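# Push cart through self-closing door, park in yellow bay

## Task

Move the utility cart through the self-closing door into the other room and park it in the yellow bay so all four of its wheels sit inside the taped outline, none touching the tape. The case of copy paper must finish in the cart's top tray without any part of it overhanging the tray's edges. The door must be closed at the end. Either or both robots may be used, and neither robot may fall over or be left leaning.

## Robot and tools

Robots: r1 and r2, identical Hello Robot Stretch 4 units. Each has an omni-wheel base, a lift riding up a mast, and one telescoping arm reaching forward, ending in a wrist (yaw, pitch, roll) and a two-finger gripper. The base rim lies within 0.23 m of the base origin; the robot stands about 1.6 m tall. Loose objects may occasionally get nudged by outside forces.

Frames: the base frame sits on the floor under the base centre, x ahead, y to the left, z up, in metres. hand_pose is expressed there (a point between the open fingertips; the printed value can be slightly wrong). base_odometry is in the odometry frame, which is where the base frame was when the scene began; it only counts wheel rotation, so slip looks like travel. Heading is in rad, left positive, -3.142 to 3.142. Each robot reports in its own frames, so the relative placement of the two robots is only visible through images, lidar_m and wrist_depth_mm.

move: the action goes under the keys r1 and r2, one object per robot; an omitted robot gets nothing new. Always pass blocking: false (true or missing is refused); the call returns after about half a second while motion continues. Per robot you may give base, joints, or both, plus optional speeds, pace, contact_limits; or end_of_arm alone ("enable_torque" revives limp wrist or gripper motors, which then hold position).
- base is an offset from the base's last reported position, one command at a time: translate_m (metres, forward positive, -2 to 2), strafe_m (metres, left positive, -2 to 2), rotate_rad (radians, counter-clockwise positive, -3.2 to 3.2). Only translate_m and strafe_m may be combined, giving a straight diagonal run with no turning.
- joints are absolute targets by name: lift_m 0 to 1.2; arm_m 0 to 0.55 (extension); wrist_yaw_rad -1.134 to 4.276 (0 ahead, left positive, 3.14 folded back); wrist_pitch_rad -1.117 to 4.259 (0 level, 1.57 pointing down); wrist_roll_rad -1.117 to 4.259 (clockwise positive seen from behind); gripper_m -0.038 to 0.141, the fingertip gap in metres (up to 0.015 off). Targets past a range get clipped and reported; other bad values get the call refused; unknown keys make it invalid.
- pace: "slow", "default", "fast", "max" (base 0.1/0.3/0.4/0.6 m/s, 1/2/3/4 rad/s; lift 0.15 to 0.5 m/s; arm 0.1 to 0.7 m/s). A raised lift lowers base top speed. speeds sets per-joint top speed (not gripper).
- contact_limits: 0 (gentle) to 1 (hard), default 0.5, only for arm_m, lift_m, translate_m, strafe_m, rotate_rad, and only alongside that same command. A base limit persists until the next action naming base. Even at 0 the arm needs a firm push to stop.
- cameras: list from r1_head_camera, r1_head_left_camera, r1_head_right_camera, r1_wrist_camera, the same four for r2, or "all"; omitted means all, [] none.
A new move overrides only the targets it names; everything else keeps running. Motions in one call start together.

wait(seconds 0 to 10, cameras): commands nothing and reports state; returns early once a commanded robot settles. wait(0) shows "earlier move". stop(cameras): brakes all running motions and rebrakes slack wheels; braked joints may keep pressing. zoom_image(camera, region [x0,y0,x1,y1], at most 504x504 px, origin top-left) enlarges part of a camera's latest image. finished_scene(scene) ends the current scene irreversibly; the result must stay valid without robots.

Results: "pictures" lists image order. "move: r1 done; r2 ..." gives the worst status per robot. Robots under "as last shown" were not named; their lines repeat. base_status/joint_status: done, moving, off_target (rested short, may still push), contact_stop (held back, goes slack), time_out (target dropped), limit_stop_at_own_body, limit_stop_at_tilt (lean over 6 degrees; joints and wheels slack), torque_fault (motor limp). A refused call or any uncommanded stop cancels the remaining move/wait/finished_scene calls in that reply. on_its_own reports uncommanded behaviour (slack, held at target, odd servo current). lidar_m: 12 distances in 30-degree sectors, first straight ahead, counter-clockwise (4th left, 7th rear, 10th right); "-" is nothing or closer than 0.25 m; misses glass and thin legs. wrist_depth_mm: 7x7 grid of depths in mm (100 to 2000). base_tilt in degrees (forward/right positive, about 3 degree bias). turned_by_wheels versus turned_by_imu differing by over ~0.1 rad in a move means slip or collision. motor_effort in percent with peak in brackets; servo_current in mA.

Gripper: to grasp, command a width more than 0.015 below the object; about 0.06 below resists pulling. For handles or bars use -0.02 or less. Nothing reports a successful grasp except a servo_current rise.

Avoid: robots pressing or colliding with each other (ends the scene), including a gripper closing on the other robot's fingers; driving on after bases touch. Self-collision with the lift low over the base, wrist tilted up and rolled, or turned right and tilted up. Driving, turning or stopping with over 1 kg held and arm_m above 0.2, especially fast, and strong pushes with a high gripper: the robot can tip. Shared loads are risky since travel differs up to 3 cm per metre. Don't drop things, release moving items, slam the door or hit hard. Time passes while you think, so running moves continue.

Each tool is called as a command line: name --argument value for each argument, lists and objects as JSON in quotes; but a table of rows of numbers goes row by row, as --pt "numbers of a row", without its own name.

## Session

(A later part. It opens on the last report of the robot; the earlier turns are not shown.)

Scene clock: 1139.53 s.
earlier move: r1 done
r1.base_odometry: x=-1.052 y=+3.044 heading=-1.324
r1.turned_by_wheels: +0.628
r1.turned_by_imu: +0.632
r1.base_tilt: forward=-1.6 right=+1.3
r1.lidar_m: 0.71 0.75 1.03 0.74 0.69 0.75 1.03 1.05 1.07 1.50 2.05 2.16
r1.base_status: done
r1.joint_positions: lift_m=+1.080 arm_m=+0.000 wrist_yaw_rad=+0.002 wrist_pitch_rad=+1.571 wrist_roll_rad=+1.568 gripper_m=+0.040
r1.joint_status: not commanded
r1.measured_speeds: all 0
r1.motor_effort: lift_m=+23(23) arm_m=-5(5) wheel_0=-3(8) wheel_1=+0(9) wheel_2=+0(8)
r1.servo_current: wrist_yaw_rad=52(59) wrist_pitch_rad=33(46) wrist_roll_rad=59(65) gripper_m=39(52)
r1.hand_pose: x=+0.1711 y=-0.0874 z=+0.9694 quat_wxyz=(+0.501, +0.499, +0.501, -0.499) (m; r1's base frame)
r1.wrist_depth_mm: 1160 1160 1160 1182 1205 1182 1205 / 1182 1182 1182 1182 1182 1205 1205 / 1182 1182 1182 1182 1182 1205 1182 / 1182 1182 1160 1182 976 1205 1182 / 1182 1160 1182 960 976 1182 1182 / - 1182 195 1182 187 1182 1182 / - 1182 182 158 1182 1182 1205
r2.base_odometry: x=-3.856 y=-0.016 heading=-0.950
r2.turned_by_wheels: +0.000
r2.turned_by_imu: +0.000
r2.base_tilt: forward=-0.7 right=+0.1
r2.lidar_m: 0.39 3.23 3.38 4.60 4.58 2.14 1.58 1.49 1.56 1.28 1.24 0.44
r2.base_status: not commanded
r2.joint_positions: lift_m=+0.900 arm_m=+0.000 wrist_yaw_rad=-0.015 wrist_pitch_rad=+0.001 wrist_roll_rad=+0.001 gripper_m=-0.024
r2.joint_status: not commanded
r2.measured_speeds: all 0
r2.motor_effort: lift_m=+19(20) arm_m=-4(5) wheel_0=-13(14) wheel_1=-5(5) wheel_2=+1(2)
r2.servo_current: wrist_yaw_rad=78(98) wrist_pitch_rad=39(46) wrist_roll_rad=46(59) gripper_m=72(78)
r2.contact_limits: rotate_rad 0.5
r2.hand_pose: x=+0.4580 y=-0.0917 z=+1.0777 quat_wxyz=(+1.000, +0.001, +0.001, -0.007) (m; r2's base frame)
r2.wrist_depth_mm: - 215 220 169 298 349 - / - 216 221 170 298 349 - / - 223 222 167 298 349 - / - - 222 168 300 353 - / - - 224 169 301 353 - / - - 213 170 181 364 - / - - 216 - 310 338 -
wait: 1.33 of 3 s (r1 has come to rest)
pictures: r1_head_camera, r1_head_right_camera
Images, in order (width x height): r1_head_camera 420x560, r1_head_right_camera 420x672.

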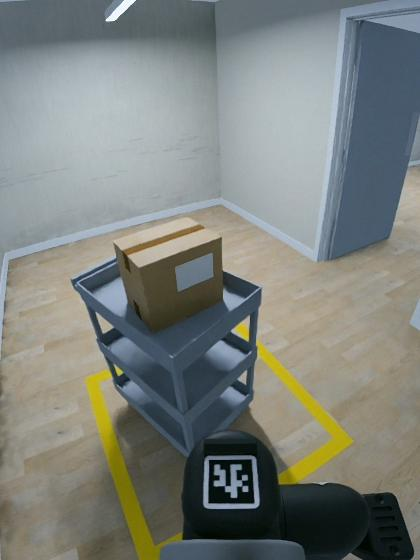

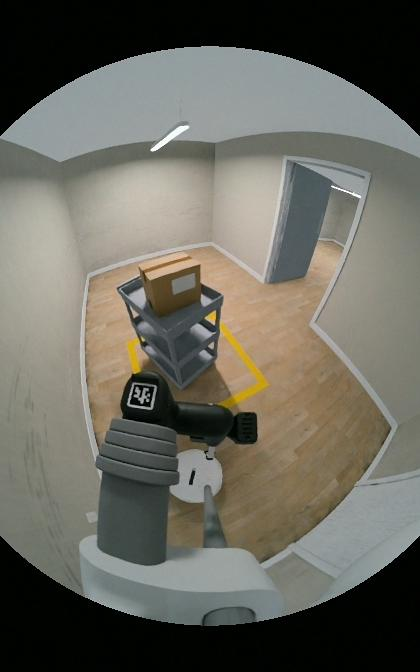

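move --blocking false --cameras '[]' --r1 '{"base":{"translate_m":0.32,"strafe_m":0.4},"pace":"slow","contact_limits":{"translate_m":0.2}}'

wait --seconds 7 --cameras '["r1_head_camera","r1_head_right_camera"]'

move --blocking false --cameras '[]' --r1 '{"base":{"rotate_rad":-0.5}}'

wait --seconds 2.5 --cameras '["r1_head_camera","r1_head_right_camera","r1_head_left_camera"]'

Scene clock: 1181.60 s.
move: r1 moving
r1.base_odometry: x=-1.040 y=+3.039 heading=-1.325
r1.turned_by_wheels: +0.000
r1.turned_by_imu: +0.000
r1.base_tilt: forward=-1.6 right=+1.3
r1.lidar_m: 0.69 0.77 1.04 0.70 0.70 0.76 1.06 1.04 1.08 1.50 2.05 2.16
r1.base_status: translate_m moving; strafe_m moving
r1.joint_positions: lift_m=+1.080 arm_m=+0.000 wrist_yaw_rad=+0.002 wrist_pitch_rad=+1.571 wrist_roll_rad=+1.568 gripper_m=+0.040
r1.joint_status: not commanded
r1.measured_speeds: translate_m=+0.030 strafe_m=+0.038 rotate_rad=+0.001 lift_m=+0.000 arm_m=+0.000 wrist_yaw_rad=+0.000 wrist_pitch_rad=+0.000 wrist_roll_rad=+0.000
r1.motor_effort: lift_m=+23(23) arm_m=-4(4) wheel_0=-4(6) wheel_1=+5(7) wheel_2=-4(6)
r1.servo_current: wrist_yaw_rad=46(59) wrist_pitch_rad=46(46) wrist_roll_rad=39(72) gripper_m=39(46)
r1.contact_limits: translate_m 0.2
r1.hand_pose: x=+0.1711 y=-0.0874 z=+0.9694 quat_wxyz=(+0.501, +0.499, +0.501, -0.499) (m; r1's base frame)
r1.wrist_depth_mm: 1182 1205 1182 1182 1160 1182 1182 / 1182 1182 1160 1182 1182 1182 1205 / 1205 1182 1205 1182 1182 1182 1182 / 1160 1182 1160 1182 976 1182 1205 / 1182 1182 1182 991 976 1205 1182 / - 1182 194 1182 187 1205 1182 / - 1160 188 158 1182 1182 1205
r2: as last shown
r2.base_tilt: forward=-0.6 right=+0.1
r2.lidar_m: 0.38 3.23 3.40 4.65 4.56 2.15 1.56 1.49 1.57 1.30 1.22 0.40
r2.motor_effort: lift_m=+19(20) arm_m=-4(5) wheel_0=-13(13) wheel_1=-5(5) wheel_2=+1(2)
r2.servo_current: wrist_yaw_rad=78(91) wrist_pitch_rad=39(52) wrist_roll_rad=46(52) gripper_m=72(85)
r2.contact_limits: rotate_rad 0.5
r2.wrist_depth_mm: - 216 221 169 298 349 - / - 216 220 169 298 347 - / - 223 222 167 300 349 - / - - 223 168 298 351 - / - - 223 169 301 351 - / - - 212 170 181 366 - / - - 216 - 310 338 -
pictures: none
No camera images: "cameras" was empty.

Scene clock: 1187.50 s.
earlier move: r1 done
r1.base_odometry: x=-0.586 y=+2.831 heading=-1.325
r1.turned_by_wheels: +0.000
r1.turned_by_imu: +0.002
r1.base_tilt: forward=-1.6 right=+1.3
r1.lidar_m: 0.49 0.81 0.74 0.55 0.51 0.56 0.75 1.53 1.58 2.20 2.23 0.44
r1.base_status: done
r1.joint_positions: lift_m=+1.080 arm_m=+0.000 wrist_yaw_rad=+0.002 wrist_pitch_rad=+1.571 wrist_roll_rad=+1.568 gripper_m=+0.040
r1.joint_status: not commanded
r1.measured_speeds: all 0
r1.motor_effort: lift_m=+23(23) arm_m=-4(5) wheel_0=-3(7) wheel_1=+3(8) wheel_2=-3(6)
r1.servo_current: wrist_yaw_rad=46(72) wrist_pitch_rad=39(52) wrist_roll_rad=59(72) gripper_m=39(46)
r1.contact_limits: translate_m 0.2
r1.hand_pose: x=+0.1711 y=-0.0874 z=+0.9694 quat_wxyz=(+0.501, +0.499, +0.501, -0.499) (m; r1's base frame)
r1.wrist_depth_mm: 1182 1182 1160 1160 1205 1205 1182 / 377 1182 1160 1205 1205 1229 1205 / - - 1182 1182 1182 1160 1160 / - - 1160 1160 976 1182 1182 / - 1160 1182 960 1008 1182 1182 / - 1138 195 1182 187 1182 1205 / 1182 156 1160 158 1182 - -
r2.base_odometry: x=-3.856 y=-0.016 heading=-0.950
r2.turned_by_wheels: +0.000
r2.turned_by_imu: +0.001
r2.base_tilt: forward=-0.6 right=+0.1
r2.lidar_m: 0.38 3.25 3.37 4.67 4.58 2.15 1.57 1.49 1.58 1.27 1.23 0.42
r2.base_status: not commanded
r2.joint_positions: lift_m=+0.900 arm_m=+0.000 wrist_yaw_rad=-0.015 wrist_pitch_rad=+0.001 wrist_roll_rad=+0.001 gripper_m=-0.024
r2.joint_status: not commanded
r2.measured_speeds: all 0
r2.motor_effort: lift_m=+20(20) arm_m=-4(5) wheel_0=-13(14) wheel_1=-5(5) wheel_2=+2(2)
r2.servo_current: wrist_yaw_rad=98(104) wrist_pitch_rad=46(52) wrist_roll_rad=52(59) gripper_m=72(85)
r2.contact_limits: rotate_rad 0.5
r2.hand_pose: x=+0.4580 y=-0.0917 z=+1.0777 quat_wxyz=(+1.000, +0.001, +0.001, -0.007) (m; r2's base frame)
r2.wrist_depth_mm: - 216 221 170 297 351 - / - 217 220 170 300 347 - / - 223 222 167 300 351 - / - - 223 167 298 351 - / - - 223 169 301 353 - / - - 213 170 181 366 - / - - 216 - 312 338 -
wait: 5.90 of 7 s (r1 has come to rest)
pictures: r1_head_camera, r1_head_right_camera
Images, in order (width x height): r1_head_camera 420x560, r1_head_right_camera 420x672.

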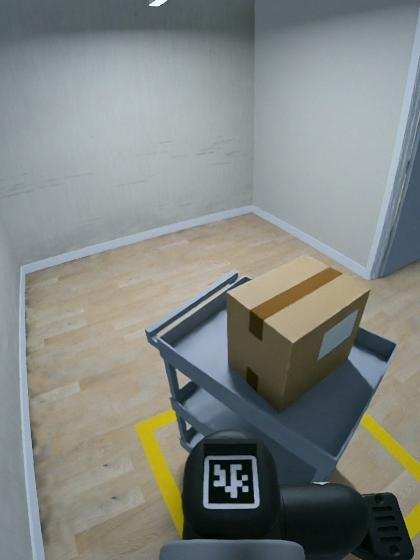

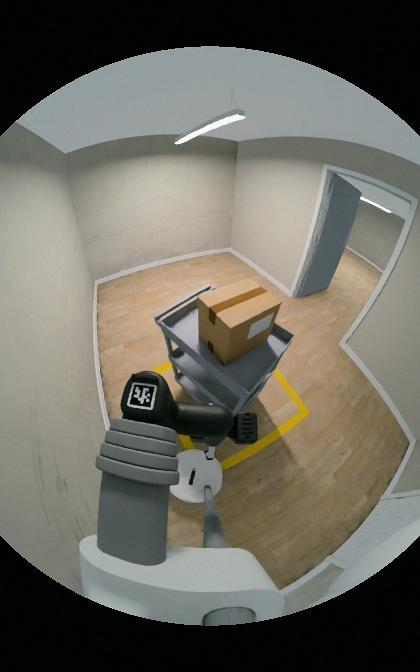

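Scene clock: 1188.00 s.
move: r1 moving
r1.base_odometry: x=-0.586 y=+2.831 heading=-1.496
r1.turned_by_wheels: -0.171
r1.turned_by_imu: -0.172
r1.base_tilt: forward=-1.6 right=+1.3
r1.lidar_m: 0.45 0.64 0.94 0.58 0.51 0.52 0.66 1.36 1.55 1.90 2.25 0.43
r1.base_status: rotate_rad moving
r1.joint_positions: lift_m=+1.080 arm_m=+0.000 wrist_yaw_rad=+0.002 wrist_pitch_rad=+1.571 wrist_roll_rad=+1.568 gripper_m=+0.040
r1.joint_status: not commanded
r1.measured_speeds: translate_m=+0.000 strafe_m=+0.000 rotate_rad=-0.658 lift_m=+0.000 arm_m=+0.000 wrist_yaw_rad=+0.000 wrist_pitch_rad=+0.000 wrist_roll_rad=+0.000
r1.motor_effort: lift_m=+23(23) arm_m=-4(5) wheel_0=+4(7) wheel_1=+6(8) wheel_2=+6(6)
r1.servo_current: wrist_yaw_rad=52(52) wrist_pitch_rad=39(52) wrist_roll_rad=52(59) gripper_m=39(46)
r1.hand_pose: x=+0.1711 y=-0.0874 z=+0.9694 quat_wxyz=(+0.501, +0.499, +0.501, -0.499) (m; r1's base frame)
r1.wrist_depth_mm: 1205 1182 1182 1205 1182 1182 1205 / 1205 1182 1182 1182 1182 1182 1205 / - 1182 1182 1205 1205 1205 1182 / - - 1160 1182 991 1205 1205 / - - 1160 976 991 1205 1160 / - 1160 195 1205 187 1160 1182 / - 144 1182 158 1182 - -
r2: as last shown
r2.turned_by_imu: +0.000
r2.lidar_m: 0.39 3.24 3.40 4.64 4.57 2.16 1.55 1.49 1.55 1.30 1.22 0.40
r2.motor_effort: lift_m=+20(20) arm_m=-4(4) wheel_0=-13(13) wheel_1=-5(5) wheel_2=+1(2)
r2.servo_current: wrist_yaw_rad=91(98) wrist_pitch_rad=46(46) wrist_roll_rad=46(52) gripper_m=78(78)
r2.contact_limits: rotate_rad 0.5
r2.wrist_depth_mm: - 216 220 169 297 345 - / - 216 222 169 300 349 - / - 223 222 167 300 349 - / - - 222 168 298 351 - / - - 223 169 301 353 - / - - 212 169 181 366 - / - - 216 - 312 340 -
pictures: none
No camera images: "cameras" was empty.

Scene clock: 1189.00 s.
earlier move: r1 done
r1.base_odometry: x=-0.586 y=+2.831 heading=-1.824
r1.turned_by_wheels: -0.328
r1.turned_by_imu: -0.330
r1.base_tilt: forward=-1.6 right=+1.3
r1.lidar_m: 0.43 0.49 0.83 0.73 0.54 0.53 0.56 0.82 1.52 1.56 2.28 2.23
r1.base_status: done
r1.joint_positions: lift_m=+1.080 arm_m=+0.000 wrist_yaw_rad=+0.002 wrist_pitch_rad=+1.571 wrist_roll_rad=+1.568 gripper_m=+0.040
r1.joint_status: not commanded
r1.measured_speeds: all 0
r1.motor_effort: lift_m=+23(23) arm_m=-4(5) wheel_0=+2(8) wheel_1=+1(8) wheel_2=+2(6)
r1.servo_current: wrist_yaw_rad=59(65) wrist_pitch_rad=39(52) wrist_roll_rad=46(65) gripper_m=46(46)
r1.hand_pose: x=+0.1711 y=-0.0874 z=+0.9694 quat_wxyz=(+0.501, +0.499, +0.501, -0.499) (m; r1's base frame)
r1.wrist_depth_mm: 1182 1160 1160 1182 1182 1182 1229 / 1182 1182 1182 1205 1182 1182 1205 / 1182 1160 1160 1182 1182 1160 1182 / 1182 1182 1182 1008 976 1160 1182 / - 960 1182 976 960 1205 342 / 427 - 192 976 187 1205 - / - 143 1182 158 1205 - -
r2.base_odometry: x=-3.856 y=-0.016 heading=-0.950
r2.turned_by_wheels: +0.000
r2.turned_by_imu: +0.000
r2.base_tilt: forward=-0.6 right=+0.1
r2.lidar_m: 0.39 3.24 3.39 4.61 4.57 2.16 1.57 1.47 1.56 1.29 1.24 0.41
r2.base_status: not commanded
r2.joint_positions: lift_m=+0.900 arm_m=+0.000 wrist_yaw_rad=-0.015 wrist_pitch_rad=+0.001 wrist_roll_rad=+0.001 gripper_m=-0.024
r2.joint_status: not commanded
r2.measured_speeds: all 0
r2.motor_effort: lift_m=+19(20) arm_m=-4(5) wheel_0=-13(13) wheel_1=-5(5) wheel_2=+1(2)
r2.servo_current: wrist_yaw_rad=78(98) wrist_pitch_rad=33(46) wrist_roll_rad=39(59) gripper_m=78(78)
r2.contact_limits: rotate_rad 0.5
r2.hand_pose: x=+0.4580 y=-0.0917 z=+1.0777 quat_wxyz=(+1.000, +0.001, +0.001, -0.007) (m; r2's base frame)
r2.wrist_depth_mm: - 215 221 169 297 347 - / - 216 221 169 298 347 - / - 223 223 167 298 349 - / - - 222 168 301 351 - / - - 224 169 301 353 - / - - 212 169 181 364 - / - - 216 - 314 338 -
wait: 1.00 of 2.5 s (r1 has come to rest)
pictures: r1_head_camera, r1_head_left_camera, r1_head_right_camera
Images, in order (width x height): r1_head_camera 420x560, r1_head_left_camera 420x672, r1_head_right_camera 420x672.

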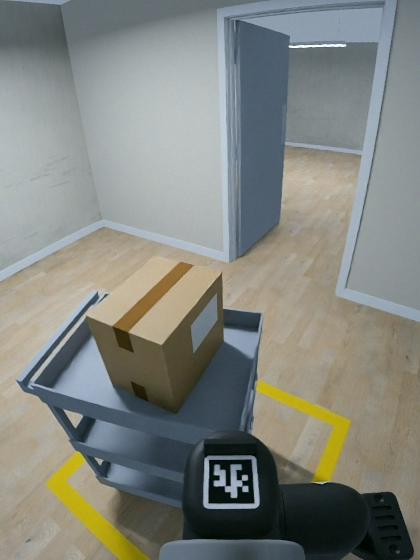

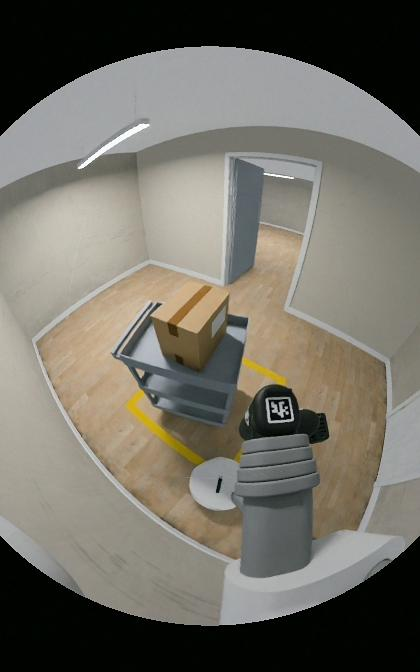

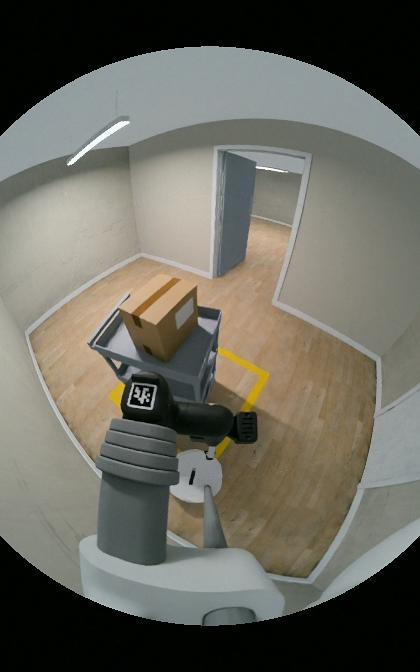

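move --blocking false --cameras '["r1_head_camera","r1_head_left_camera","r1_head_right_camera","r2_head_camera"]'

zoom_image --camera "r1_head_camera" --region '[20, 340, 320, 560]'

zoom_image --camera "r1_head_left_camera" --region '[60, 260, 360, 500]'

Scene clock: 1209.87 s.
r1.base_odometry: x=-0.586 y=+2.831 heading=-1.824
r1.turned_by_wheels: +0.000
r1.turned_by_imu: +0.000
r1.base_tilt: forward=-1.6 right=+1.3
r1.lidar_m: 0.42 0.49 0.85 0.72 0.54 0.52 0.54 0.79 1.51 1.58 2.27 2.24
r1.base_status: done
r1.joint_positions: lift_m=+1.080 arm_m=+0.000 wrist_yaw_rad=+0.002 wrist_pitch_rad=+1.571 wrist_roll_rad=+1.568 gripper_m=+0.040
r1.joint_status: not commanded
r1.measured_speeds: all 0
r1.motor_effort: lift_m=+23(23) arm_m=-4(5) wheel_0=+2(8) wheel_1=+1(8) wheel_2=+2(6)
r1.servo_current: wrist_yaw_rad=46(65) wrist_pitch_rad=46(52) wrist_roll_rad=39(65) gripper_m=46(46)
r1.hand_pose: x=+0.1711 y=-0.0874 z=+0.9694 quat_wxyz=(+0.501, +0.499, +0.501, -0.499) (m; r1's base frame)
r1.wrist_depth_mm: 1160 1160 1182 1160 1205 1229 1182 / 1205 1160 1182 1182 1205 1182 1182 / 1160 1160 1160 1205 1182 1205 1205 / 1182 1160 1160 1008 976 1205 1160 / - 960 1205 976 976 1205 343 / 427 - 193 1008 186 1182 - / - 143 1182 158 1182 - -
r2.base_odometry: x=-3.856 y=-0.016 heading=-0.950
r2.turned_by_wheels: +0.000
r2.turned_by_imu: +0.000
r2.base_tilt: forward=-0.6 right=+0.1
r2.lidar_m: 0.39 3.24 3.34 4.60 4.57 2.14 1.58 1.49 1.57 1.28 1.23 0.41
r2.base_status: not commanded
r2.joint_positions: lift_m=+0.900 arm_m=+0.000 wrist_yaw_rad=-0.015 wrist_pitch_rad=+0.001 wrist_roll_rad=+0.001 gripper_m=-0.024
r2.joint_status: not commanded
r2.measured_speeds: all 0
r2.motor_effort: lift_m=+19(20) arm_m=-4(5) wheel_0=-13(13) wheel_1=-5(5) wheel_2=+1(2)
r2.servo_current: wrist_yaw_rad=91(98) wrist_pitch_rad=39(46) wrist_roll_rad=46(59) gripper_m=78(78)
r2.contact_limits: rotate_rad 0.5
r2.hand_pose: x=+0.4580 y=-0.0917 z=+1.0777 quat_wxyz=(+1.000, +0.001, +0.001, -0.007) (m; r2's base frame)
r2.wrist_depth_mm: - 216 221 169 298 349 - / - 216 222 169 297 349 - / - 223 222 167 301 349 - / - - 222 168 300 349 - / - - 224 169 301 355 - / - - 212 170 181 366 - / - - 216 - 312 336 -
pictures: r1_head_camera, r1_head_left_camera, r1_head_right_camera, r2_head_camera
Images, in order (width x height): r1_head_camera 420x560, r1_head_left_camera 420x672, r1_head_right_camera 420x672, r2_head_camera 420x560.

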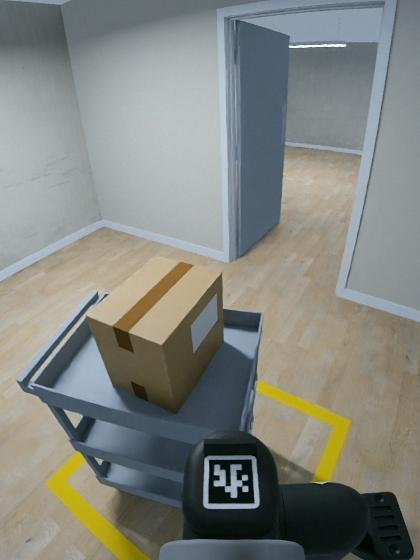

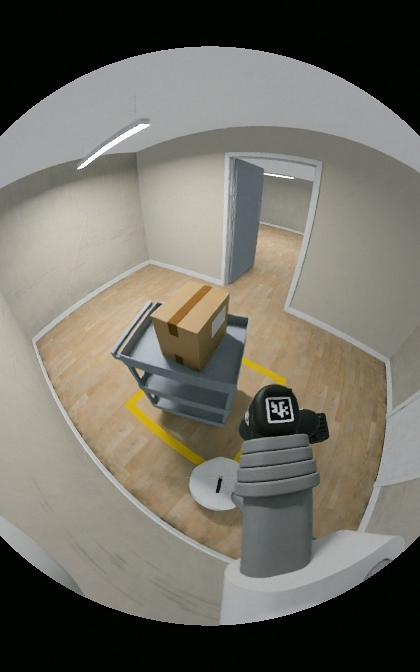

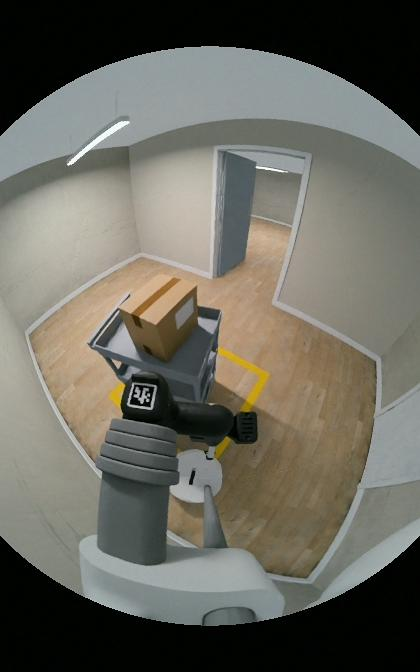

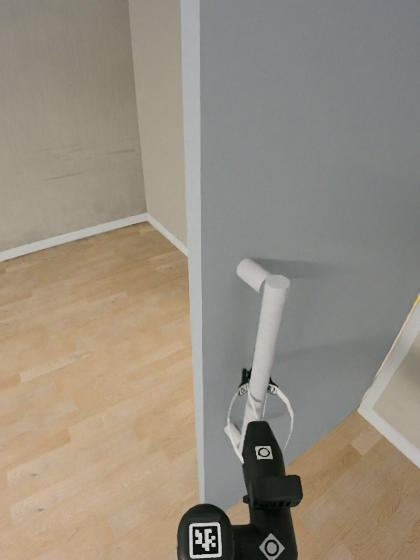

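Scaled by 1.680 from the camera's 420x560 image, which has a finer 600x800 frame.

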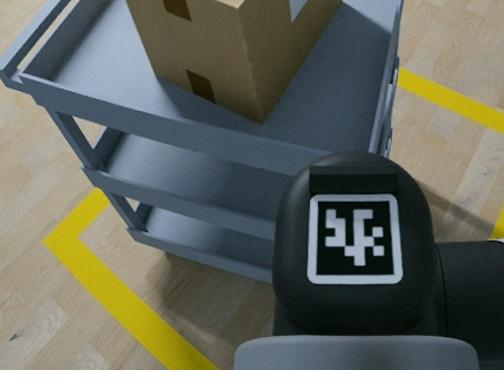

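Scaled by 1.680 from the camera's 420x672 image, which has a finer 600x960 frame.

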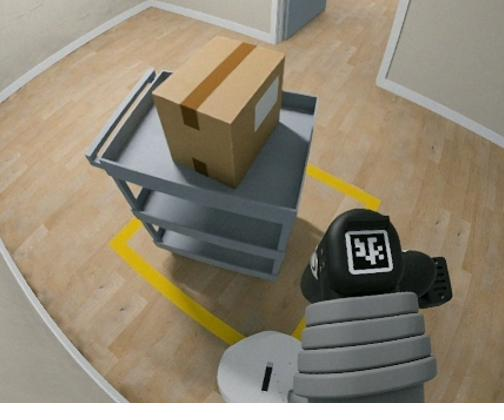

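zoom_image --camera "r1_head_camera" --region '[40, 430, 200, 560]'

zoom_image --camera "r1_head_left_camera" --region '[110, 370, 260, 470]'

zoom_image --camera "r1_head_right_camera" --region '[80, 300, 290, 480]'

Scaled by 3.150 from the camera's 420x560 image, which has a finer 600x800 frame.

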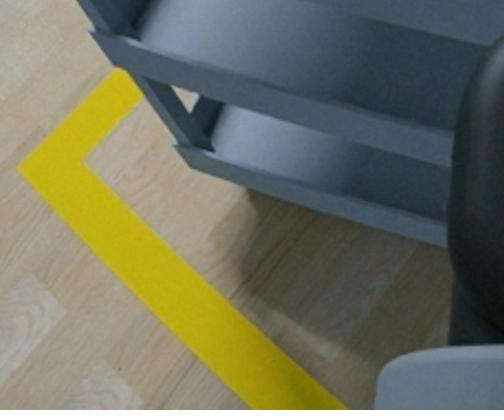

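Scaled by 3.360 from the camera's 420x672 image, which has a finer 600x960 frame.

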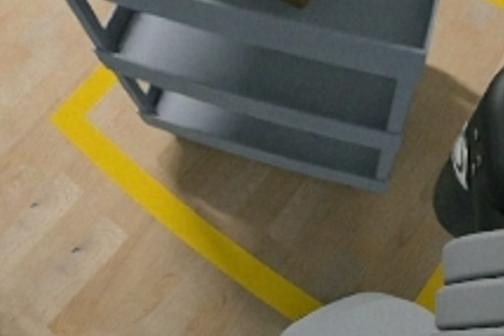

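Scaled by 2.400 from the camera's 420x672 image, which has a finer 600x960 frame.

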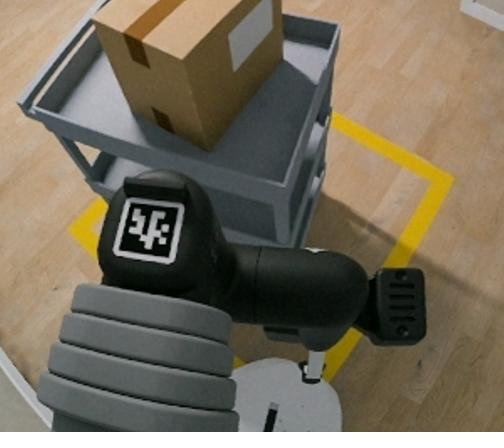

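move --blocking false --cameras '[]' --r1 '{"base":{"rotate_rad":-0.58}}'

wait --seconds 4 --cameras '["r1_head_camera","r1_head_left_camera"]'

Scene clock: 1280.47 s.
move: r1 moving
r1.base_odometry: x=-0.586 y=+2.831 heading=-1.997
r1.turned_by_wheels: -0.172
r1.turned_by_imu: -0.173
r1.base_tilt: forward=-1.6 right=+1.3
r1.lidar_m: 0.43 0.47 0.64 0.89 0.57 0.50 0.53 0.69 1.49 1.53 1.88 2.25
r1.base_status: rotate_rad moving
r1.joint_positions: lift_m=+1.080 arm_m=+0.000 wrist_yaw_rad=+0.002 wrist_pitch_rad=+1.571 wrist_roll_rad=+1.568 gripper_m=+0.040
r1.joint_status: not commanded
r1.measured_speeds: translate_m=+0.000 strafe_m=+0.000 rotate_rad=-0.669 lift_m=+0.000 arm_m=+0.000 wrist_yaw_rad=+0.000 wrist_pitch_rad=+0.000 wrist_roll_rad=+0.000
r1.motor_effort: lift_m=+23(23) arm_m=-4(5) wheel_0=+6(9) wheel_1=+5(9) wheel_2=+6(6)
r1.servo_current: wrist_yaw_rad=52(59) wrist_pitch_rad=26(46) wrist_roll_rad=39(52) gripper_m=46(46)
r1.hand_pose: x=+0.1711 y=-0.0874 z=+0.9694 quat_wxyz=(+0.501, +0.499, +0.501, -0.499) (m; r1's base frame)
r1.wrist_depth_mm: 1182 1160 1182 1182 1160 1182 1182 / 1182 1160 1182 1182 1160 1205 1182 / 1138 1160 1160 1182 1182 1182 1229 / 1205 1160 1182 1008 976 1205 1182 / 1160 1160 1182 960 976 1182 342 / - 683 191 991 187 1182 - / - 144 1205 145 1205 - -
r2: as last shown
r2.lidar_m: 0.40 3.23 3.40 4.61 4.58 2.18 1.55 1.49 1.56 1.28 1.22 0.40
r2.motor_effort: lift_m=+19(20) arm_m=-4(4) wheel_0=-13(13) wheel_1=-5(5) wheel_2=+1(2)
r2.servo_current: wrist_yaw_rad=85(91) wrist_pitch_rad=46(46) wrist_roll_rad=46(52) gripper_m=78(78)
r2.contact_limits: rotate_rad 0.5
r2.wrist_depth_mm: - 216 220 169 298 349 - / - 217 222 169 300 349 - / - 222 222 167 300 351 - / - - 222 168 301 349 - / - - 223 169 300 351 - / - - 213 170 181 366 - / - - 216 - 312 338 -
pictures: none
No camera images: "cameras" was empty.

Scene clock: 1281.57 s.
earlier move: r1 done
r1.base_odometry: x=-0.586 y=+2.831 heading=-2.404
r1.turned_by_wheels: -0.407
r1.turned_by_imu: -0.409
r1.base_tilt: forward=-1.6 right=+1.3
r1.lidar_m: 2.25 0.41 0.49 0.75 0.76 0.54 0.51 0.55 0.76 1.50 1.56 2.11
r1.base_status: done
r1.joint_positions: lift_m=+1.080 arm_m=+0.000 wrist_yaw_rad=+0.002 wrist_pitch_rad=+1.571 wrist_roll_rad=+1.568 gripper_m=+0.040
r1.joint_status: not commanded
r1.measured_speeds: all 0
r1.motor_effort: lift_m=+23(23) arm_m=-4(5) wheel_0=+2(9) wheel_1=+3(9) wheel_2=+2(6)
r1.servo_current: wrist_yaw_rad=46(72) wrist_pitch_rad=39(46) wrist_roll_rad=59(65) gripper_m=39(46)
r1.hand_pose: x=+0.1711 y=-0.0874 z=+0.9694 quat_wxyz=(+0.501, +0.499, +0.501, -0.499) (m; r1's base frame)
r1.wrist_depth_mm: 1160 1160 1182 1160 1182 1160 - / 1160 1182 1182 1182 1205 1205 - / 1182 1182 1182 1205 1182 1205 - / 1160 1160 1205 1182 960 1205 - / 1182 1182 1182 991 960 1205 342 / 1182 1182 195 1182 188 1205 - / 1160 1182 189 144 1160 1182 -
r2.base_odometry: x=-3.856 y=-0.016 heading=-0.950
r2.turned_by_wheels: +0.000
r2.turned_by_imu: +0.000
r2.base_tilt: forward=-0.6 right=+0.1
r2.lidar_m: 0.38 3.23 3.36 4.62 4.57 2.15 1.56 1.48 1.56 1.29 1.23 0.41
r2.base_status: not commanded
r2.joint_positions: lift_m=+0.900 arm_m=+0.000 wrist_yaw_rad=-0.015 wrist_pitch_rad=+0.001 wrist_roll_rad=+0.001 gripper_m=-0.024
r2.joint_status: not commanded
r2.measured_speeds: all 0
r2.motor_effort: lift_m=+19(20) arm_m=-4(5) wheel_0=-13(13) wheel_1=-4(5) wheel_2=+1(2)
r2.servo_current: wrist_yaw_rad=91(91) wrist_pitch_rad=39(46) wrist_roll_rad=39(52) gripper_m=65(78)
r2.contact_limits: rotate_rad 0.5
r2.hand_pose: x=+0.4580 y=-0.0917 z=+1.0777 quat_wxyz=(+1.000, +0.001, +0.001, -0.007) (m; r2's base frame)
r2.wrist_depth_mm: - 216 221 169 298 349 - / - 217 221 169 300 351 - / - 224 222 167 298 349 - / - - 223 168 298 349 - / - - 223 169 301 349 - / - - 213 169 180 364 - / - - 216 - 312 340 -
wait: 1.10 of 4 s (r1 has come to rest)
pictures: r1_head_camera, r1_head_left_camera
Images, in order (width x height): r1_head_camera 420x560, r1_head_left_camera 420x672.

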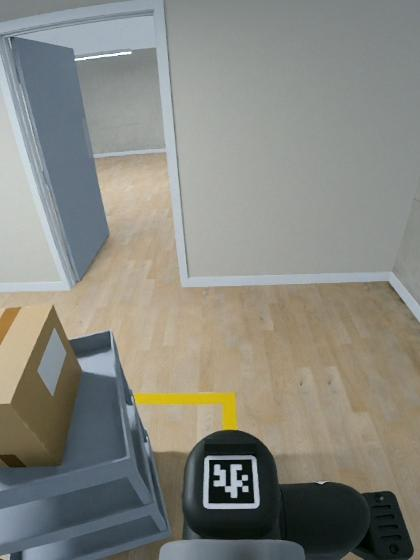

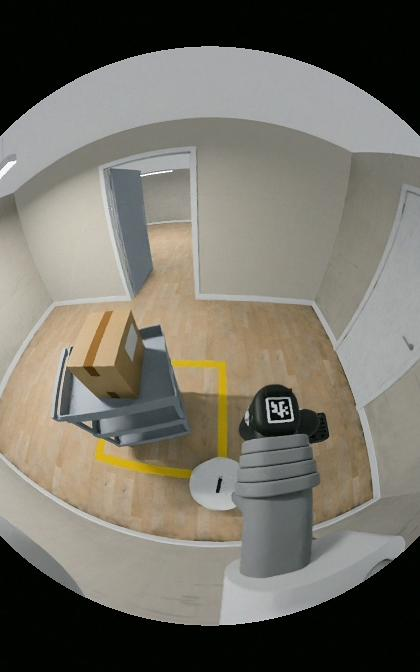

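zoom_image --camera "r1_head_left_camera" --region '[40, 330, 240, 500]'

Scaled by 2.520 from the camera's 420x672 image, which has a finer 600x960 frame.

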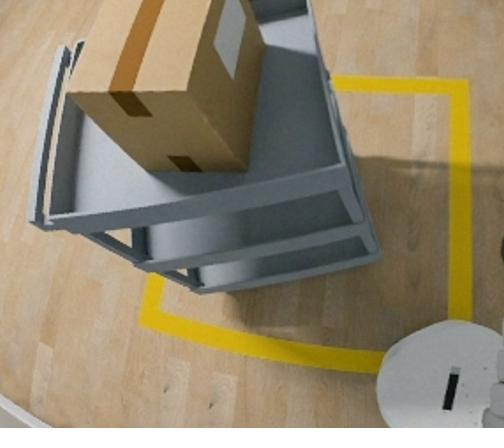

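move --blocking false --cameras '[]' --r1 '{"base":{"strafe_m":-0.28}}'

wait --seconds 4 --cameras '[]'

move --blocking false --cameras '[]' --r1 '{"base":{"translate_m":0.62}}'

wait --seconds 6 --cameras '[]'

move --blocking false --cameras '[]' --r1 '{"base":{"rotate_rad":1.85}}'

wait --seconds 4 --cameras '["r1_head_camera","r1_head_left_camera","r1_wrist_camera"]'

Scene clock: 1305.63 s.
move: r1 moving
r1.base_odometry: x=-0.610 y=+2.858 heading=-2.403
r1.turned_by_wheels: +0.000
r1.turned_by_imu: +0.000
r1.base_tilt: forward=-1.6 right=+1.2
r1.lidar_m: 2.23 0.45 0.48 0.78 0.73 0.57 0.52 0.54 0.78 1.47 1.51 2.06
r1.base_status: strafe_m moving
r1.joint_positions: lift_m=+1.080 arm_m=+0.000 wrist_yaw_rad=+0.002 wrist_pitch_rad=+1.571 wrist_roll_rad=+1.568 gripper_m=+0.040
r1.joint_status: not commanded
r1.measured_speeds: translate_m=+0.000 strafe_m=-0.140 rotate_rad=+0.000 lift_m=+0.000 arm_m=+0.000 wrist_yaw_rad=+0.000 wrist_pitch_rad=+0.000 wrist_roll_rad=+0.000
r1.motor_effort: lift_m=+23(23) arm_m=-4(5) wheel_0=+10(10) wheel_1=-8(11) wheel_2=-1(1)
r1.servo_current: wrist_yaw_rad=33(65) wrist_pitch_rad=39(46) wrist_roll_rad=59(59) gripper_m=39(46)
r1.hand_pose: x=+0.1711 y=-0.0874 z=+0.9694 quat_wxyz=(+0.501, +0.499, +0.501, -0.499) (m; r1's base frame)
r1.wrist_depth_mm: 1182 1182 1160 1182 1205 1205 - / 1182 1182 1160 1182 1205 1205 - / 1160 1205 1205 1205 1229 1182 - / 1205 1160 1160 1182 960 1160 - / 1182 1182 1182 976 991 1182 342 / 1182 1160 195 1160 187 1229 - / 1182 1182 1160 145 1182 1160 -
r2: as last shown
r2.lidar_m: 0.40 3.25 3.38 4.65 4.59 2.16 1.58 1.48 1.56 1.29 1.23 0.39
r2.motor_effort: lift_m=+19(20) arm_m=-4(4) wheel_0=-13(13) wheel_1=-5(5) wheel_2=+1(2)
r2.servo_current: wrist_yaw_rad=98(98) wrist_pitch_rad=46(46) wrist_roll_rad=46(52) gripper_m=72(78)
r2.contact_limits: rotate_rad 0.5
r2.wrist_depth_mm: - 216 220 169 298 349 - / - 216 222 170 297 349 - / - 223 223 167 298 349 - / - - 223 167 301 351 - / - - 224 169 301 353 - / - - 213 170 181 366 - / - - 216 - 310 340 -
pictures: none
No camera images: "cameras" was empty.

Scene clock: 1307.40 s.
earlier move: r1 done
r1.base_odometry: x=-0.774 y=+3.038 heading=-2.404
r1.turned_by_wheels: +0.000
r1.turned_by_imu: -0.001
r1.base_tilt: forward=-1.6 right=+1.3
r1.lidar_m: 2.24 0.78 0.64 0.94 0.78 0.55 0.51 0.54 0.77 1.23 1.28 1.74
r1.base_status: done
r1.joint_positions: lift_m=+1.080 arm_m=+0.000 wrist_yaw_rad=+0.002 wrist_pitch_rad=+1.571 wrist_roll_rad=+1.568 gripper_m=+0.040
r1.joint_status: not commanded
r1.measured_speeds: all 0
r1.motor_effort: lift_m=+23(23) arm_m=-4(5) wheel_0=+2(11) wheel_1=-1(11) wheel_2=+0(2)
r1.servo_current: wrist_yaw_rad=52(72) wrist_pitch_rad=46(46) wrist_roll_rad=39(65) gripper_m=39(46)
r1.hand_pose: x=+0.1711 y=-0.0874 z=+0.9694 quat_wxyz=(+0.501, +0.499, +0.501, -0.499) (m; r1's base frame)
r1.wrist_depth_mm: 1160 1182 1182 1182 1182 1182 - / 1160 1182 1182 1182 1205 1182 - / 1160 1160 1205 1182 1205 1229 - / 1182 1160 1182 1182 976 1229 - / 1182 1182 1182 991 976 1182 343 / 1182 1160 195 991 189 1182 - / 1182 1160 1160 145 1182 1182 -
r2.base_odometry: x=-3.856 y=-0.016 heading=-0.950
r2.turned_by_wheels: +0.000
r2.turned_by_imu: +0.000
r2.base_tilt: forward=-0.6 right=+0.1
r2.lidar_m: 0.40 3.23 3.38 4.63 4.57 2.13 1.56 1.47 1.59 1.30 1.23 0.42
r2.base_status: not commanded
r2.joint_positions: lift_m=+0.900 arm_m=+0.000 wrist_yaw_rad=-0.015 wrist_pitch_rad=+0.001 wrist_roll_rad=+0.001 gripper_m=-0.024
r2.joint_status: not commanded
r2.measured_speeds: all 0
r2.motor_effort: lift_m=+19(20) arm_m=-4(4) wheel_0=-13(14) wheel_1=-5(5) wheel_2=+2(2)
r2.servo_current: wrist_yaw_rad=78(98) wrist_pitch_rad=46(46) wrist_roll_rad=46(59) gripper_m=72(78)
r2.contact_limits: rotate_rad 0.5
r2.hand_pose: x=+0.4580 y=-0.0917 z=+1.0777 quat_wxyz=(+1.000, +0.001, +0.001, -0.007) (m; r2's base frame)
r2.wrist_depth_mm: - 216 221 169 297 351 - / - 216 221 170 298 349 - / - 223 222 167 298 351 - / - - 223 168 298 351 - / - - 224 169 301 351 - / - - 213 170 180 368 - / - - 216 - 310 340 -
wait: 1.77 of 4 s (r1 has come to rest)
pictures: none
No camera images: "cameras" was empty.

Scene clock: 1307.90 s.
move: r1 moving
r1.base_odometry: x=-0.797 y=+3.017 heading=-2.403
r1.turned_by_wheels: +0.000
r1.turned_by_imu: +0.000
r1.base_tilt: forward=-1.6 right=+1.3
r1.lidar_m: 2.20 0.80 0.60 0.87 0.78 0.58 0.54 0.57 0.83 1.22 1.28 1.71
r1.base_status: translate_m moving
r1.joint_positions: lift_m=+1.080 arm_m=+0.000 wrist_yaw_rad=+0.002 wrist_pitch_rad=+1.571 wrist_roll_rad=+1.568 gripper_m=+0.040
r1.joint_status: not commanded
r1.measured_speeds: translate_m=+0.120 strafe_m=+0.000 rotate_rad=+0.000 lift_m=+0.000 arm_m=+0.000 wrist_yaw_rad=+0.000 wrist_pitch_rad=+0.000 wrist_roll_rad=+0.000
r1.motor_effort: lift_m=+23(23) arm_m=-4(5) wheel_0=+6(10) wheel_1=+7(7) wheel_2=-9(9)
r1.servo_current: wrist_yaw_rad=39(59) wrist_pitch_rad=46(46) wrist_roll_rad=46(72) gripper_m=39(46)
r1.hand_pose: x=+0.1711 y=-0.0874 z=+0.9694 quat_wxyz=(+0.501, +0.499, +0.501, -0.499) (m; r1's base frame)
r1.wrist_depth_mm: 1205 1182 1160 1182 1205 1182 - / 1182 1182 1182 1182 1182 1182 - / 1182 1182 1182 1205 1182 1205 - / 1182 1205 1182 1160 976 1205 - / 1160 1205 1138 991 991 1205 353 / 1205 1182 195 991 187 1182 1205 / 1182 1182 1182 145 1182 1205 -
r2: as last shown
r2.lidar_m: 0.39 3.23 3.39 4.60 4.56 2.15 1.55 1.49 1.57 1.30 1.21 0.41
r2.motor_effort: lift_m=+19(20) arm_m=-4(4) wheel_0=-13(14) wheel_1=-5(5) wheel_2=+1(2)
r2.servo_current: wrist_yaw_rad=78(91) wrist_pitch_rad=33(46) wrist_roll_rad=52(59) gripper_m=72(78)
r2.contact_limits: rotate_rad 0.5
r2.wrist_depth_mm: - 216 220 169 297 347 - / - 216 221 169 300 347 - / - 223 221 167 300 347 - / - - 222 167 300 353 - / - - 224 169 300 353 - / - - 212 170 181 366 - / - - 216 - 312 340 -
pictures: none
No camera images: "cameras" was empty.

Scene clock: 1310.97 s.
earlier move: r1 done
r1.base_odometry: x=-1.233 y=+2.621 heading=-2.403
r1.turned_by_wheels: +0.000
r1.turned_by_imu: -0.001
r1.base_tilt: forward=-1.6 right=+1.3
r1.lidar_m: 1.62 1.68 0.66 0.54 0.51 1.17 1.13 1.17 1.29 1.17 1.25 1.72
r1.base_status: done
r1.joint_positions: lift_m=+1.080 arm_m=+0.000 wrist_yaw_rad=+0.002 wrist_pitch_rad=+1.571 wrist_roll_rad=+1.568 gripper_m=+0.040
r1.joint_status: not commanded
r1.measured_speeds: all 0
r1.motor_effort: lift_m=+23(23) arm_m=-4(5) wheel_0=+1(10) wheel_1=+1(9) wheel_2=-1(11)
r1.servo_current: wrist_yaw_rad=46(78) wrist_pitch_rad=46(52) wrist_roll_rad=39(72) gripper_m=46(46)
r1.hand_pose: x=+0.1711 y=-0.0874 z=+0.9694 quat_wxyz=(+0.501, +0.499, +0.501, -0.499) (m; r1's base frame)
r1.wrist_depth_mm: 1160 1205 1160 1160 1182 1182 1205 / 1182 1160 1182 1182 1205 1205 1205 / 1160 1182 1182 1182 1182 1205 1205 / 1160 1205 1182 1205 976 1182 1182 / 1160 1160 1205 976 991 1182 375 / 1182 1160 195 991 187 1205 1182 / 1182 1182 1205 158 1160 - 1182
r2.base_odometry: x=-3.856 y=-0.016 heading=-0.950
r2.turned_by_wheels: +0.000
r2.turned_by_imu: +0.000
r2.base_tilt: forward=-0.6 right=+0.1
r2.lidar_m: 0.38 3.23 3.35 4.65 4.56 2.18 1.59 1.47 1.55 1.31 1.21 0.43
r2.base_status: not commanded
r2.joint_positions: lift_m=+0.900 arm_m=+0.000 wrist_yaw_rad=-0.015 wrist_pitch_rad=+0.001 wrist_roll_rad=+0.001 gripper_m=-0.024
r2.joint_status: not commanded
r2.measured_speeds: all 0
r2.motor_effort: lift_m=+20(20) arm_m=-4(4) wheel_0=-13(14) wheel_1=-5(5) wheel_2=+1(2)
r2.servo_current: wrist_yaw_rad=85(98) wrist_pitch_rad=39(46) wrist_roll_rad=46(59) gripper_m=72(85)
r2.contact_limits: rotate_rad 0.5
r2.hand_pose: x=+0.4580 y=-0.0917 z=+1.0777 quat_wxyz=(+1.000, +0.001, +0.001, -0.007) (m; r2's base frame)
r2.wrist_depth_mm: - 215 220 170 298 345 - / - 216 220 169 298 349 - / - 223 224 167 298 351 - / - - 222 168 300 351 - / - - 224 169 300 351 - / - - 213 170 181 364 - / - - 216 - 310 336 -
wait: 3.07 of 6 s (r1 has come to rest)
pictures: none
No camera images: "cameras" was empty.

Scene clock: 1311.47 s.
move: r1 moving
r1.base_odometry: x=-1.233 y=+2.621 heading=-2.232
r1.turned_by_wheels: +0.172
r1.turned_by_imu: +0.172
r1.base_tilt: forward=-1.6 right=+1.2
r1.lidar_m: 1.63 2.32 0.60 0.50 1.44 1.14 1.13 1.26 1.23 1.19 1.32 1.65
r1.base_status: rotate_rad moving
r1.joint_positions: lift_m=+1.080 arm_m=+0.000 wrist_yaw_rad=+0.002 wrist_pitch_rad=+1.571 wrist_roll_rad=+1.568 gripper_m=+0.040
r1.joint_status: not commanded
r1.measured_speeds: translate_m=+0.000 strafe_m=+0.001 rotate_rad=+0.663 lift_m=+0.000 arm_m=+0.000 wrist_yaw_rad=+0.000 wrist_pitch_rad=+0.000 wrist_roll_rad=+0.000
r1.motor_effort: lift_m=+23(23) arm_m=-4(4) wheel_0=-4(8) wheel_1=-7(7) wheel_2=-6(7)
r1.servo_current: wrist_yaw_rad=46(65) wrist_pitch_rad=39(52) wrist_roll_rad=46(59) gripper_m=46(46)
r1.hand_pose: x=+0.1711 y=-0.0874 z=+0.9694 quat_wxyz=(+0.501, +0.499, +0.501, -0.499) (m; r1's base frame)
r1.wrist_depth_mm: 1205 1160 1182 1182 1182 1160 1182 / 1182 1160 1160 1160 1160 1205 1205 / 1182 1182 1182 1182 1205 1205 1205 / 1205 1205 1182 1160 976 1182 1182 / 1182 1160 1205 991 1008 1205 377 / 1182 1160 193 976 187 1205 1182 / 1160 1182 1182 158 1182 - 1205
r2: as last shown
r2.lidar_m: 0.38 3.23 3.37 4.62 4.59 2.14 1.59 1.49 1.57 1.30 1.23 0.43
r2.motor_effort: lift_m=+19(20) arm_m=-4(4) wheel_0=-12(13) wheel_1=-5(5) wheel_2=+1(2)
r2.servo_current: wrist_yaw_rad=85(98) wrist_pitch_rad=46(46) wrist_roll_rad=52(52) gripper_m=72(85)
r2.contact_limits: rotate_rad 0.5
r2.wrist_depth_mm: - 216 221 169 298 347 - / - 217 220 169 298 347 - / - 224 222 167 300 351 - / - - 223 168 300 351 - / - - 224 169 301 353 - / - - 211 170 181 366 - / - - 216 - 312 338 -
pictures: none
No camera images: "cameras" was empty.

Scene clock: 1313.63 s.
earlier move: r1 done
r1.base_odometry: x=-1.233 y=+2.621 heading=-0.554
r1.turned_by_wheels: +1.678
r1.turned_by_imu: +1.687
r1.base_tilt: forward=-1.6 right=+1.3
r1.lidar_m: 0.51 1.36 1.12 1.13 1.31 1.18 1.17 1.39 1.65 1.65 2.32 0.55
r1.base_status: done
r1.joint_positions: lift_m=+1.080 arm_m=+0.000 wrist_yaw_rad=+0.002 wrist_pitch_rad=+1.571 wrist_roll_rad=+1.568 gripper_m=+0.040
r1.joint_status: not commanded
r1.measured_speeds: all 0
r1.motor_effort: lift_m=+23(23) arm_m=-4(5) wheel_0=-3(8) wheel_1=-2(8) wheel_2=-1(7)
r1.servo_current: wrist_yaw_rad=46(72) wrist_pitch_rad=46(52) wrist_roll_rad=52(65) gripper_m=46(46)
r1.hand_pose: x=+0.1711 y=-0.0874 z=+0.9694 quat_wxyz=(+0.501, +0.499, +0.501, -0.499) (m; r1's base frame)
r1.wrist_depth_mm: 1182 1182 1182 1205 1205 1205 1229 / 707 1160 1182 1182 1205 1182 1182 / - 1182 1160 1205 1160 1205 1205 / - 1182 1182 1182 976 1182 1205 / - 1042 1182 991 960 1182 368 / - 1160 194 1182 187 1205 1229 / 1205 156 1182 158 1182 1182 1182
r2.base_odometry: x=-3.856 y=-0.016 heading=-0.950
r2.turned_by_wheels: +0.000
r2.turned_by_imu: +0.000
r2.base_tilt: forward=-0.6 right=+0.1
r2.lidar_m: 0.38 3.24 3.36 4.65 4.57 2.17 1.55 1.50 1.59 1.27 1.22 0.39
r2.base_status: not commanded
r2.joint_positions: lift_m=+0.900 arm_m=+0.000 wrist_yaw_rad=-0.015 wrist_pitch_rad=+0.001 wrist_roll_rad=+0.001 gripper_m=-0.024
r2.joint_status: not commanded
r2.measured_speeds: all 0
r2.motor_effort: lift_m=+19(20) arm_m=-4(5) wheel_0=-13(13) wheel_1=-5(5) wheel_2=+1(2)
r2.servo_current: wrist_yaw_rad=91(104) wrist_pitch_rad=46(52) wrist_roll_rad=46(59) gripper_m=72(85)
r2.contact_limits: rotate_rad 0.5
r2.hand_pose: x=+0.4580 y=-0.0917 z=+1.0777 quat_wxyz=(+1.000, +0.001, +0.001, -0.007) (m; r2's base frame)
r2.wrist_depth_mm: - 216 220 170 297 349 - / - 217 221 170 298 349 - / - 223 222 167 298 349 - / - - 222 168 300 351 - / - - 224 169 300 351 - / - - 212 169 181 364 - / - - 216 - 312 336 -
wait: 2.17 of 4 s (r1 has come to rest)
pictures: r1_head_camera, r1_head_left_camera, r1_wrist_camera
Images, in order (width x height): r1_head_camera 420x560, r1_head_left_camera 420x672, r1_wrist_camera 616x392.

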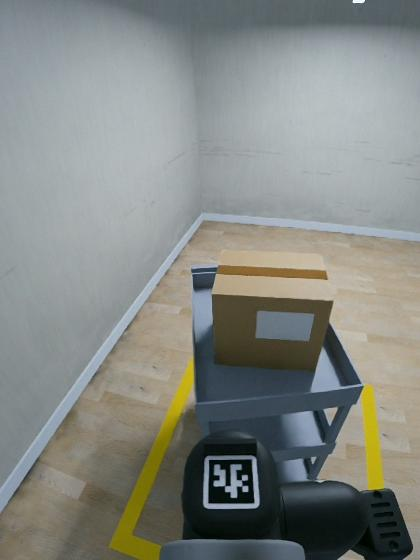

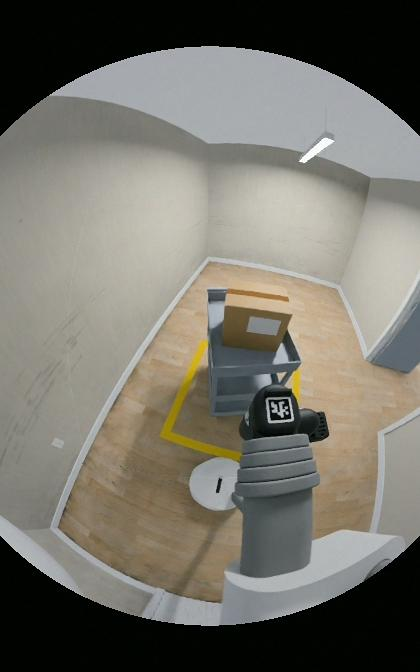

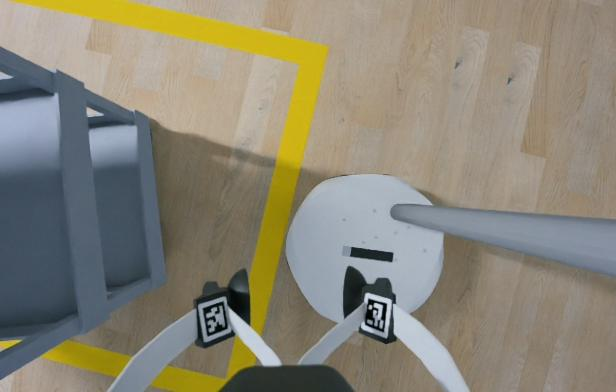

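move --blocking false --cameras '[]' --r1 '{"base":{"translate_m":0.2},"joints":{"arm_m":0.15,"gripper_m":0.06}}'

wait --seconds 4 --cameras '["r1_wrist_camera"]'

Scene clock: 1332.67 s.
move: r1 moving
r1.base_odometry: x=-1.206 y=+2.605 heading=-0.553
r1.turned_by_wheels: +0.000
r1.turned_by_imu: +0.000
r1.base_tilt: forward=-1.6 right=+1.3
r1.lidar_m: 0.48 1.32 1.11 1.12 1.33 1.23 1.20 1.43 1.64 1.65 2.30 0.54
r1.base_status: translate_m moving
r1.joint_positions: lift_m=+1.080 arm_m=+0.051 wrist_yaw_rad=+0.002 wrist_pitch_rad=+1.571 wrist_roll_rad=+1.568 gripper_m=+0.056
r1.joint_status: arm_m moving; gripper_m moving
r1.measured_speeds: translate_m=+0.121 strafe_m=-0.001 rotate_rad=+0.003 lift_m=+0.000 arm_m=+0.195 wrist_yaw_rad=+0.000 wrist_pitch_rad=+0.000 wrist_roll_rad=+0.000
r1.motor_effort: lift_m=+23(23) arm_m=+5(8) wheel_0=+6(8) wheel_1=+5(7) wheel_2=-9(9)
r1.servo_current: wrist_yaw_rad=39(65) wrist_pitch_rad=39(46) wrist_roll_rad=52(59) gripper_m=59(72)
r1.hand_pose: x=+0.2218 y=-0.0874 z=+0.9694 quat_wxyz=(+0.501, +0.499, +0.501, -0.499) (m; r1's base frame)
r1.wrist_depth_mm: 1205 1160 1182 1160 1205 1205 1205 / 627 1182 1205 1160 1160 1182 1160 / - - 1160 1182 1182 1205 1182 / - - 1205 1160 976 1205 1182 / - - 1160 976 976 1182 1182 / - 809 195 1160 189 1205 1182 / 480 554 1205 153 1205 1205 1205
r2: as last shown
r2.lidar_m: 0.40 3.23 3.35 4.64 4.57 2.13 1.58 1.51 1.57 1.30 1.21 0.42
r2.motor_effort: lift_m=+19(20) arm_m=-4(4) wheel_0=-13(13) wheel_1=-5(5) wheel_2=+1(2)
r2.servo_current: wrist_yaw_rad=91(98) wrist_pitch_rad=46(46) wrist_roll_rad=52(59) gripper_m=78(78)
r2.contact_limits: rotate_rad 0.5
r2.wrist_depth_mm: - 216 221 169 298 347 - / - 216 220 169 298 349 - / - 223 222 167 301 349 - / - - 222 168 301 349 - / - - 223 169 301 353 - / - - 212 169 181 366 - / - - 216 - 310 340 -
pictures: none
No camera images: "cameras" was empty.

Scene clock: 1334.23 s.
earlier move: r1 done
r1.base_odometry: x=-1.062 y=+2.516 heading=-0.554
r1.turned_by_wheels: +0.000
r1.turned_by_imu: +0.000
r1.base_tilt: forward=-1.6 right=+1.3
r1.lidar_m: 0.32 1.29 1.09 1.08 1.29 1.38 1.36 1.64 1.71 1.69 2.24 0.37
r1.base_status: done
r1.joint_positions: lift_m=+1.080 arm_m=+0.150 wrist_yaw_rad=+0.002 wrist_pitch_rad=+1.571 wrist_roll_rad=+1.568 gripper_m=+0.060
r1.joint_status: all done
r1.measured_speeds: all 0
r1.motor_effort: lift_m=+23(23) arm_m=+4(8) wheel_0=+2(8) wheel_1=+2(8) wheel_2=-1(9)
r1.servo_current: wrist_yaw_rad=52(65) wrist_pitch_rad=39(46) wrist_roll_rad=52(72) gripper_m=39(72)
r1.hand_pose: x=+0.3210 y=-0.0874 z=+0.9694 quat_wxyz=(+0.501, +0.499, +0.501, -0.499) (m; r1's base frame)
r1.wrist_depth_mm: 259 397 397 1182 1205 1182 1160 / 276 397 394 1182 1160 1205 1182 / 282 394 397 1182 1182 1182 1205 / 293 397 394 1182 976 1205 1160 / 301 397 397 1205 960 991 1182 / 307 397 197 1182 187 1205 1205 / 315 384 397 143 1182 1182 1160
r2.base_odometry: x=-3.856 y=-0.016 heading=-0.950
r2.turned_by_wheels: +0.000
r2.turned_by_imu: +0.000
r2.base_tilt: forward=-0.6 right=+0.1
r2.lidar_m: 0.40 3.25 3.36 4.62 4.57 2.18 1.57 1.49 1.57 1.30 1.22 0.43
r2.base_status: not commanded
r2.joint_positions: lift_m=+0.900 arm_m=+0.000 wrist_yaw_rad=-0.015 wrist_pitch_rad=+0.001 wrist_roll_rad=+0.001 gripper_m=-0.024
r2.joint_status: not commanded
r2.measured_speeds: all 0
r2.motor_effort: lift_m=+20(20) arm_m=-4(5) wheel_0=-13(13) wheel_1=-5(5) wheel_2=+2(2)
r2.servo_current: wrist_yaw_rad=78(98) wrist_pitch_rad=39(46) wrist_roll_rad=46(65) gripper_m=72(85)
r2.contact_limits: rotate_rad 0.5
r2.hand_pose: x=+0.4580 y=-0.0917 z=+1.0777 quat_wxyz=(+1.000, +0.001, +0.001, -0.007) (m; r2's base frame)
r2.wrist_depth_mm: - 216 222 169 298 347 - / - 216 222 169 297 349 - / - 224 223 167 298 349 - / - - 222 167 300 349 - / - - 223 169 301 353 - / - - 211 169 181 366 - / - - 217 - 312 338 -
wait: 1.57 of 4 s (r1 has come to rest)
pictures: r1_wrist_camera
Images, in order (width x height): r1_wrist_camera 616x392.

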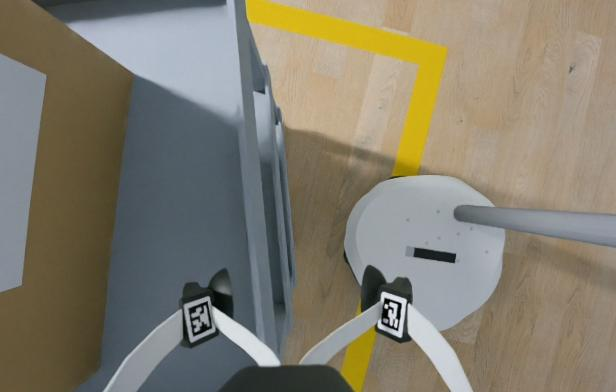

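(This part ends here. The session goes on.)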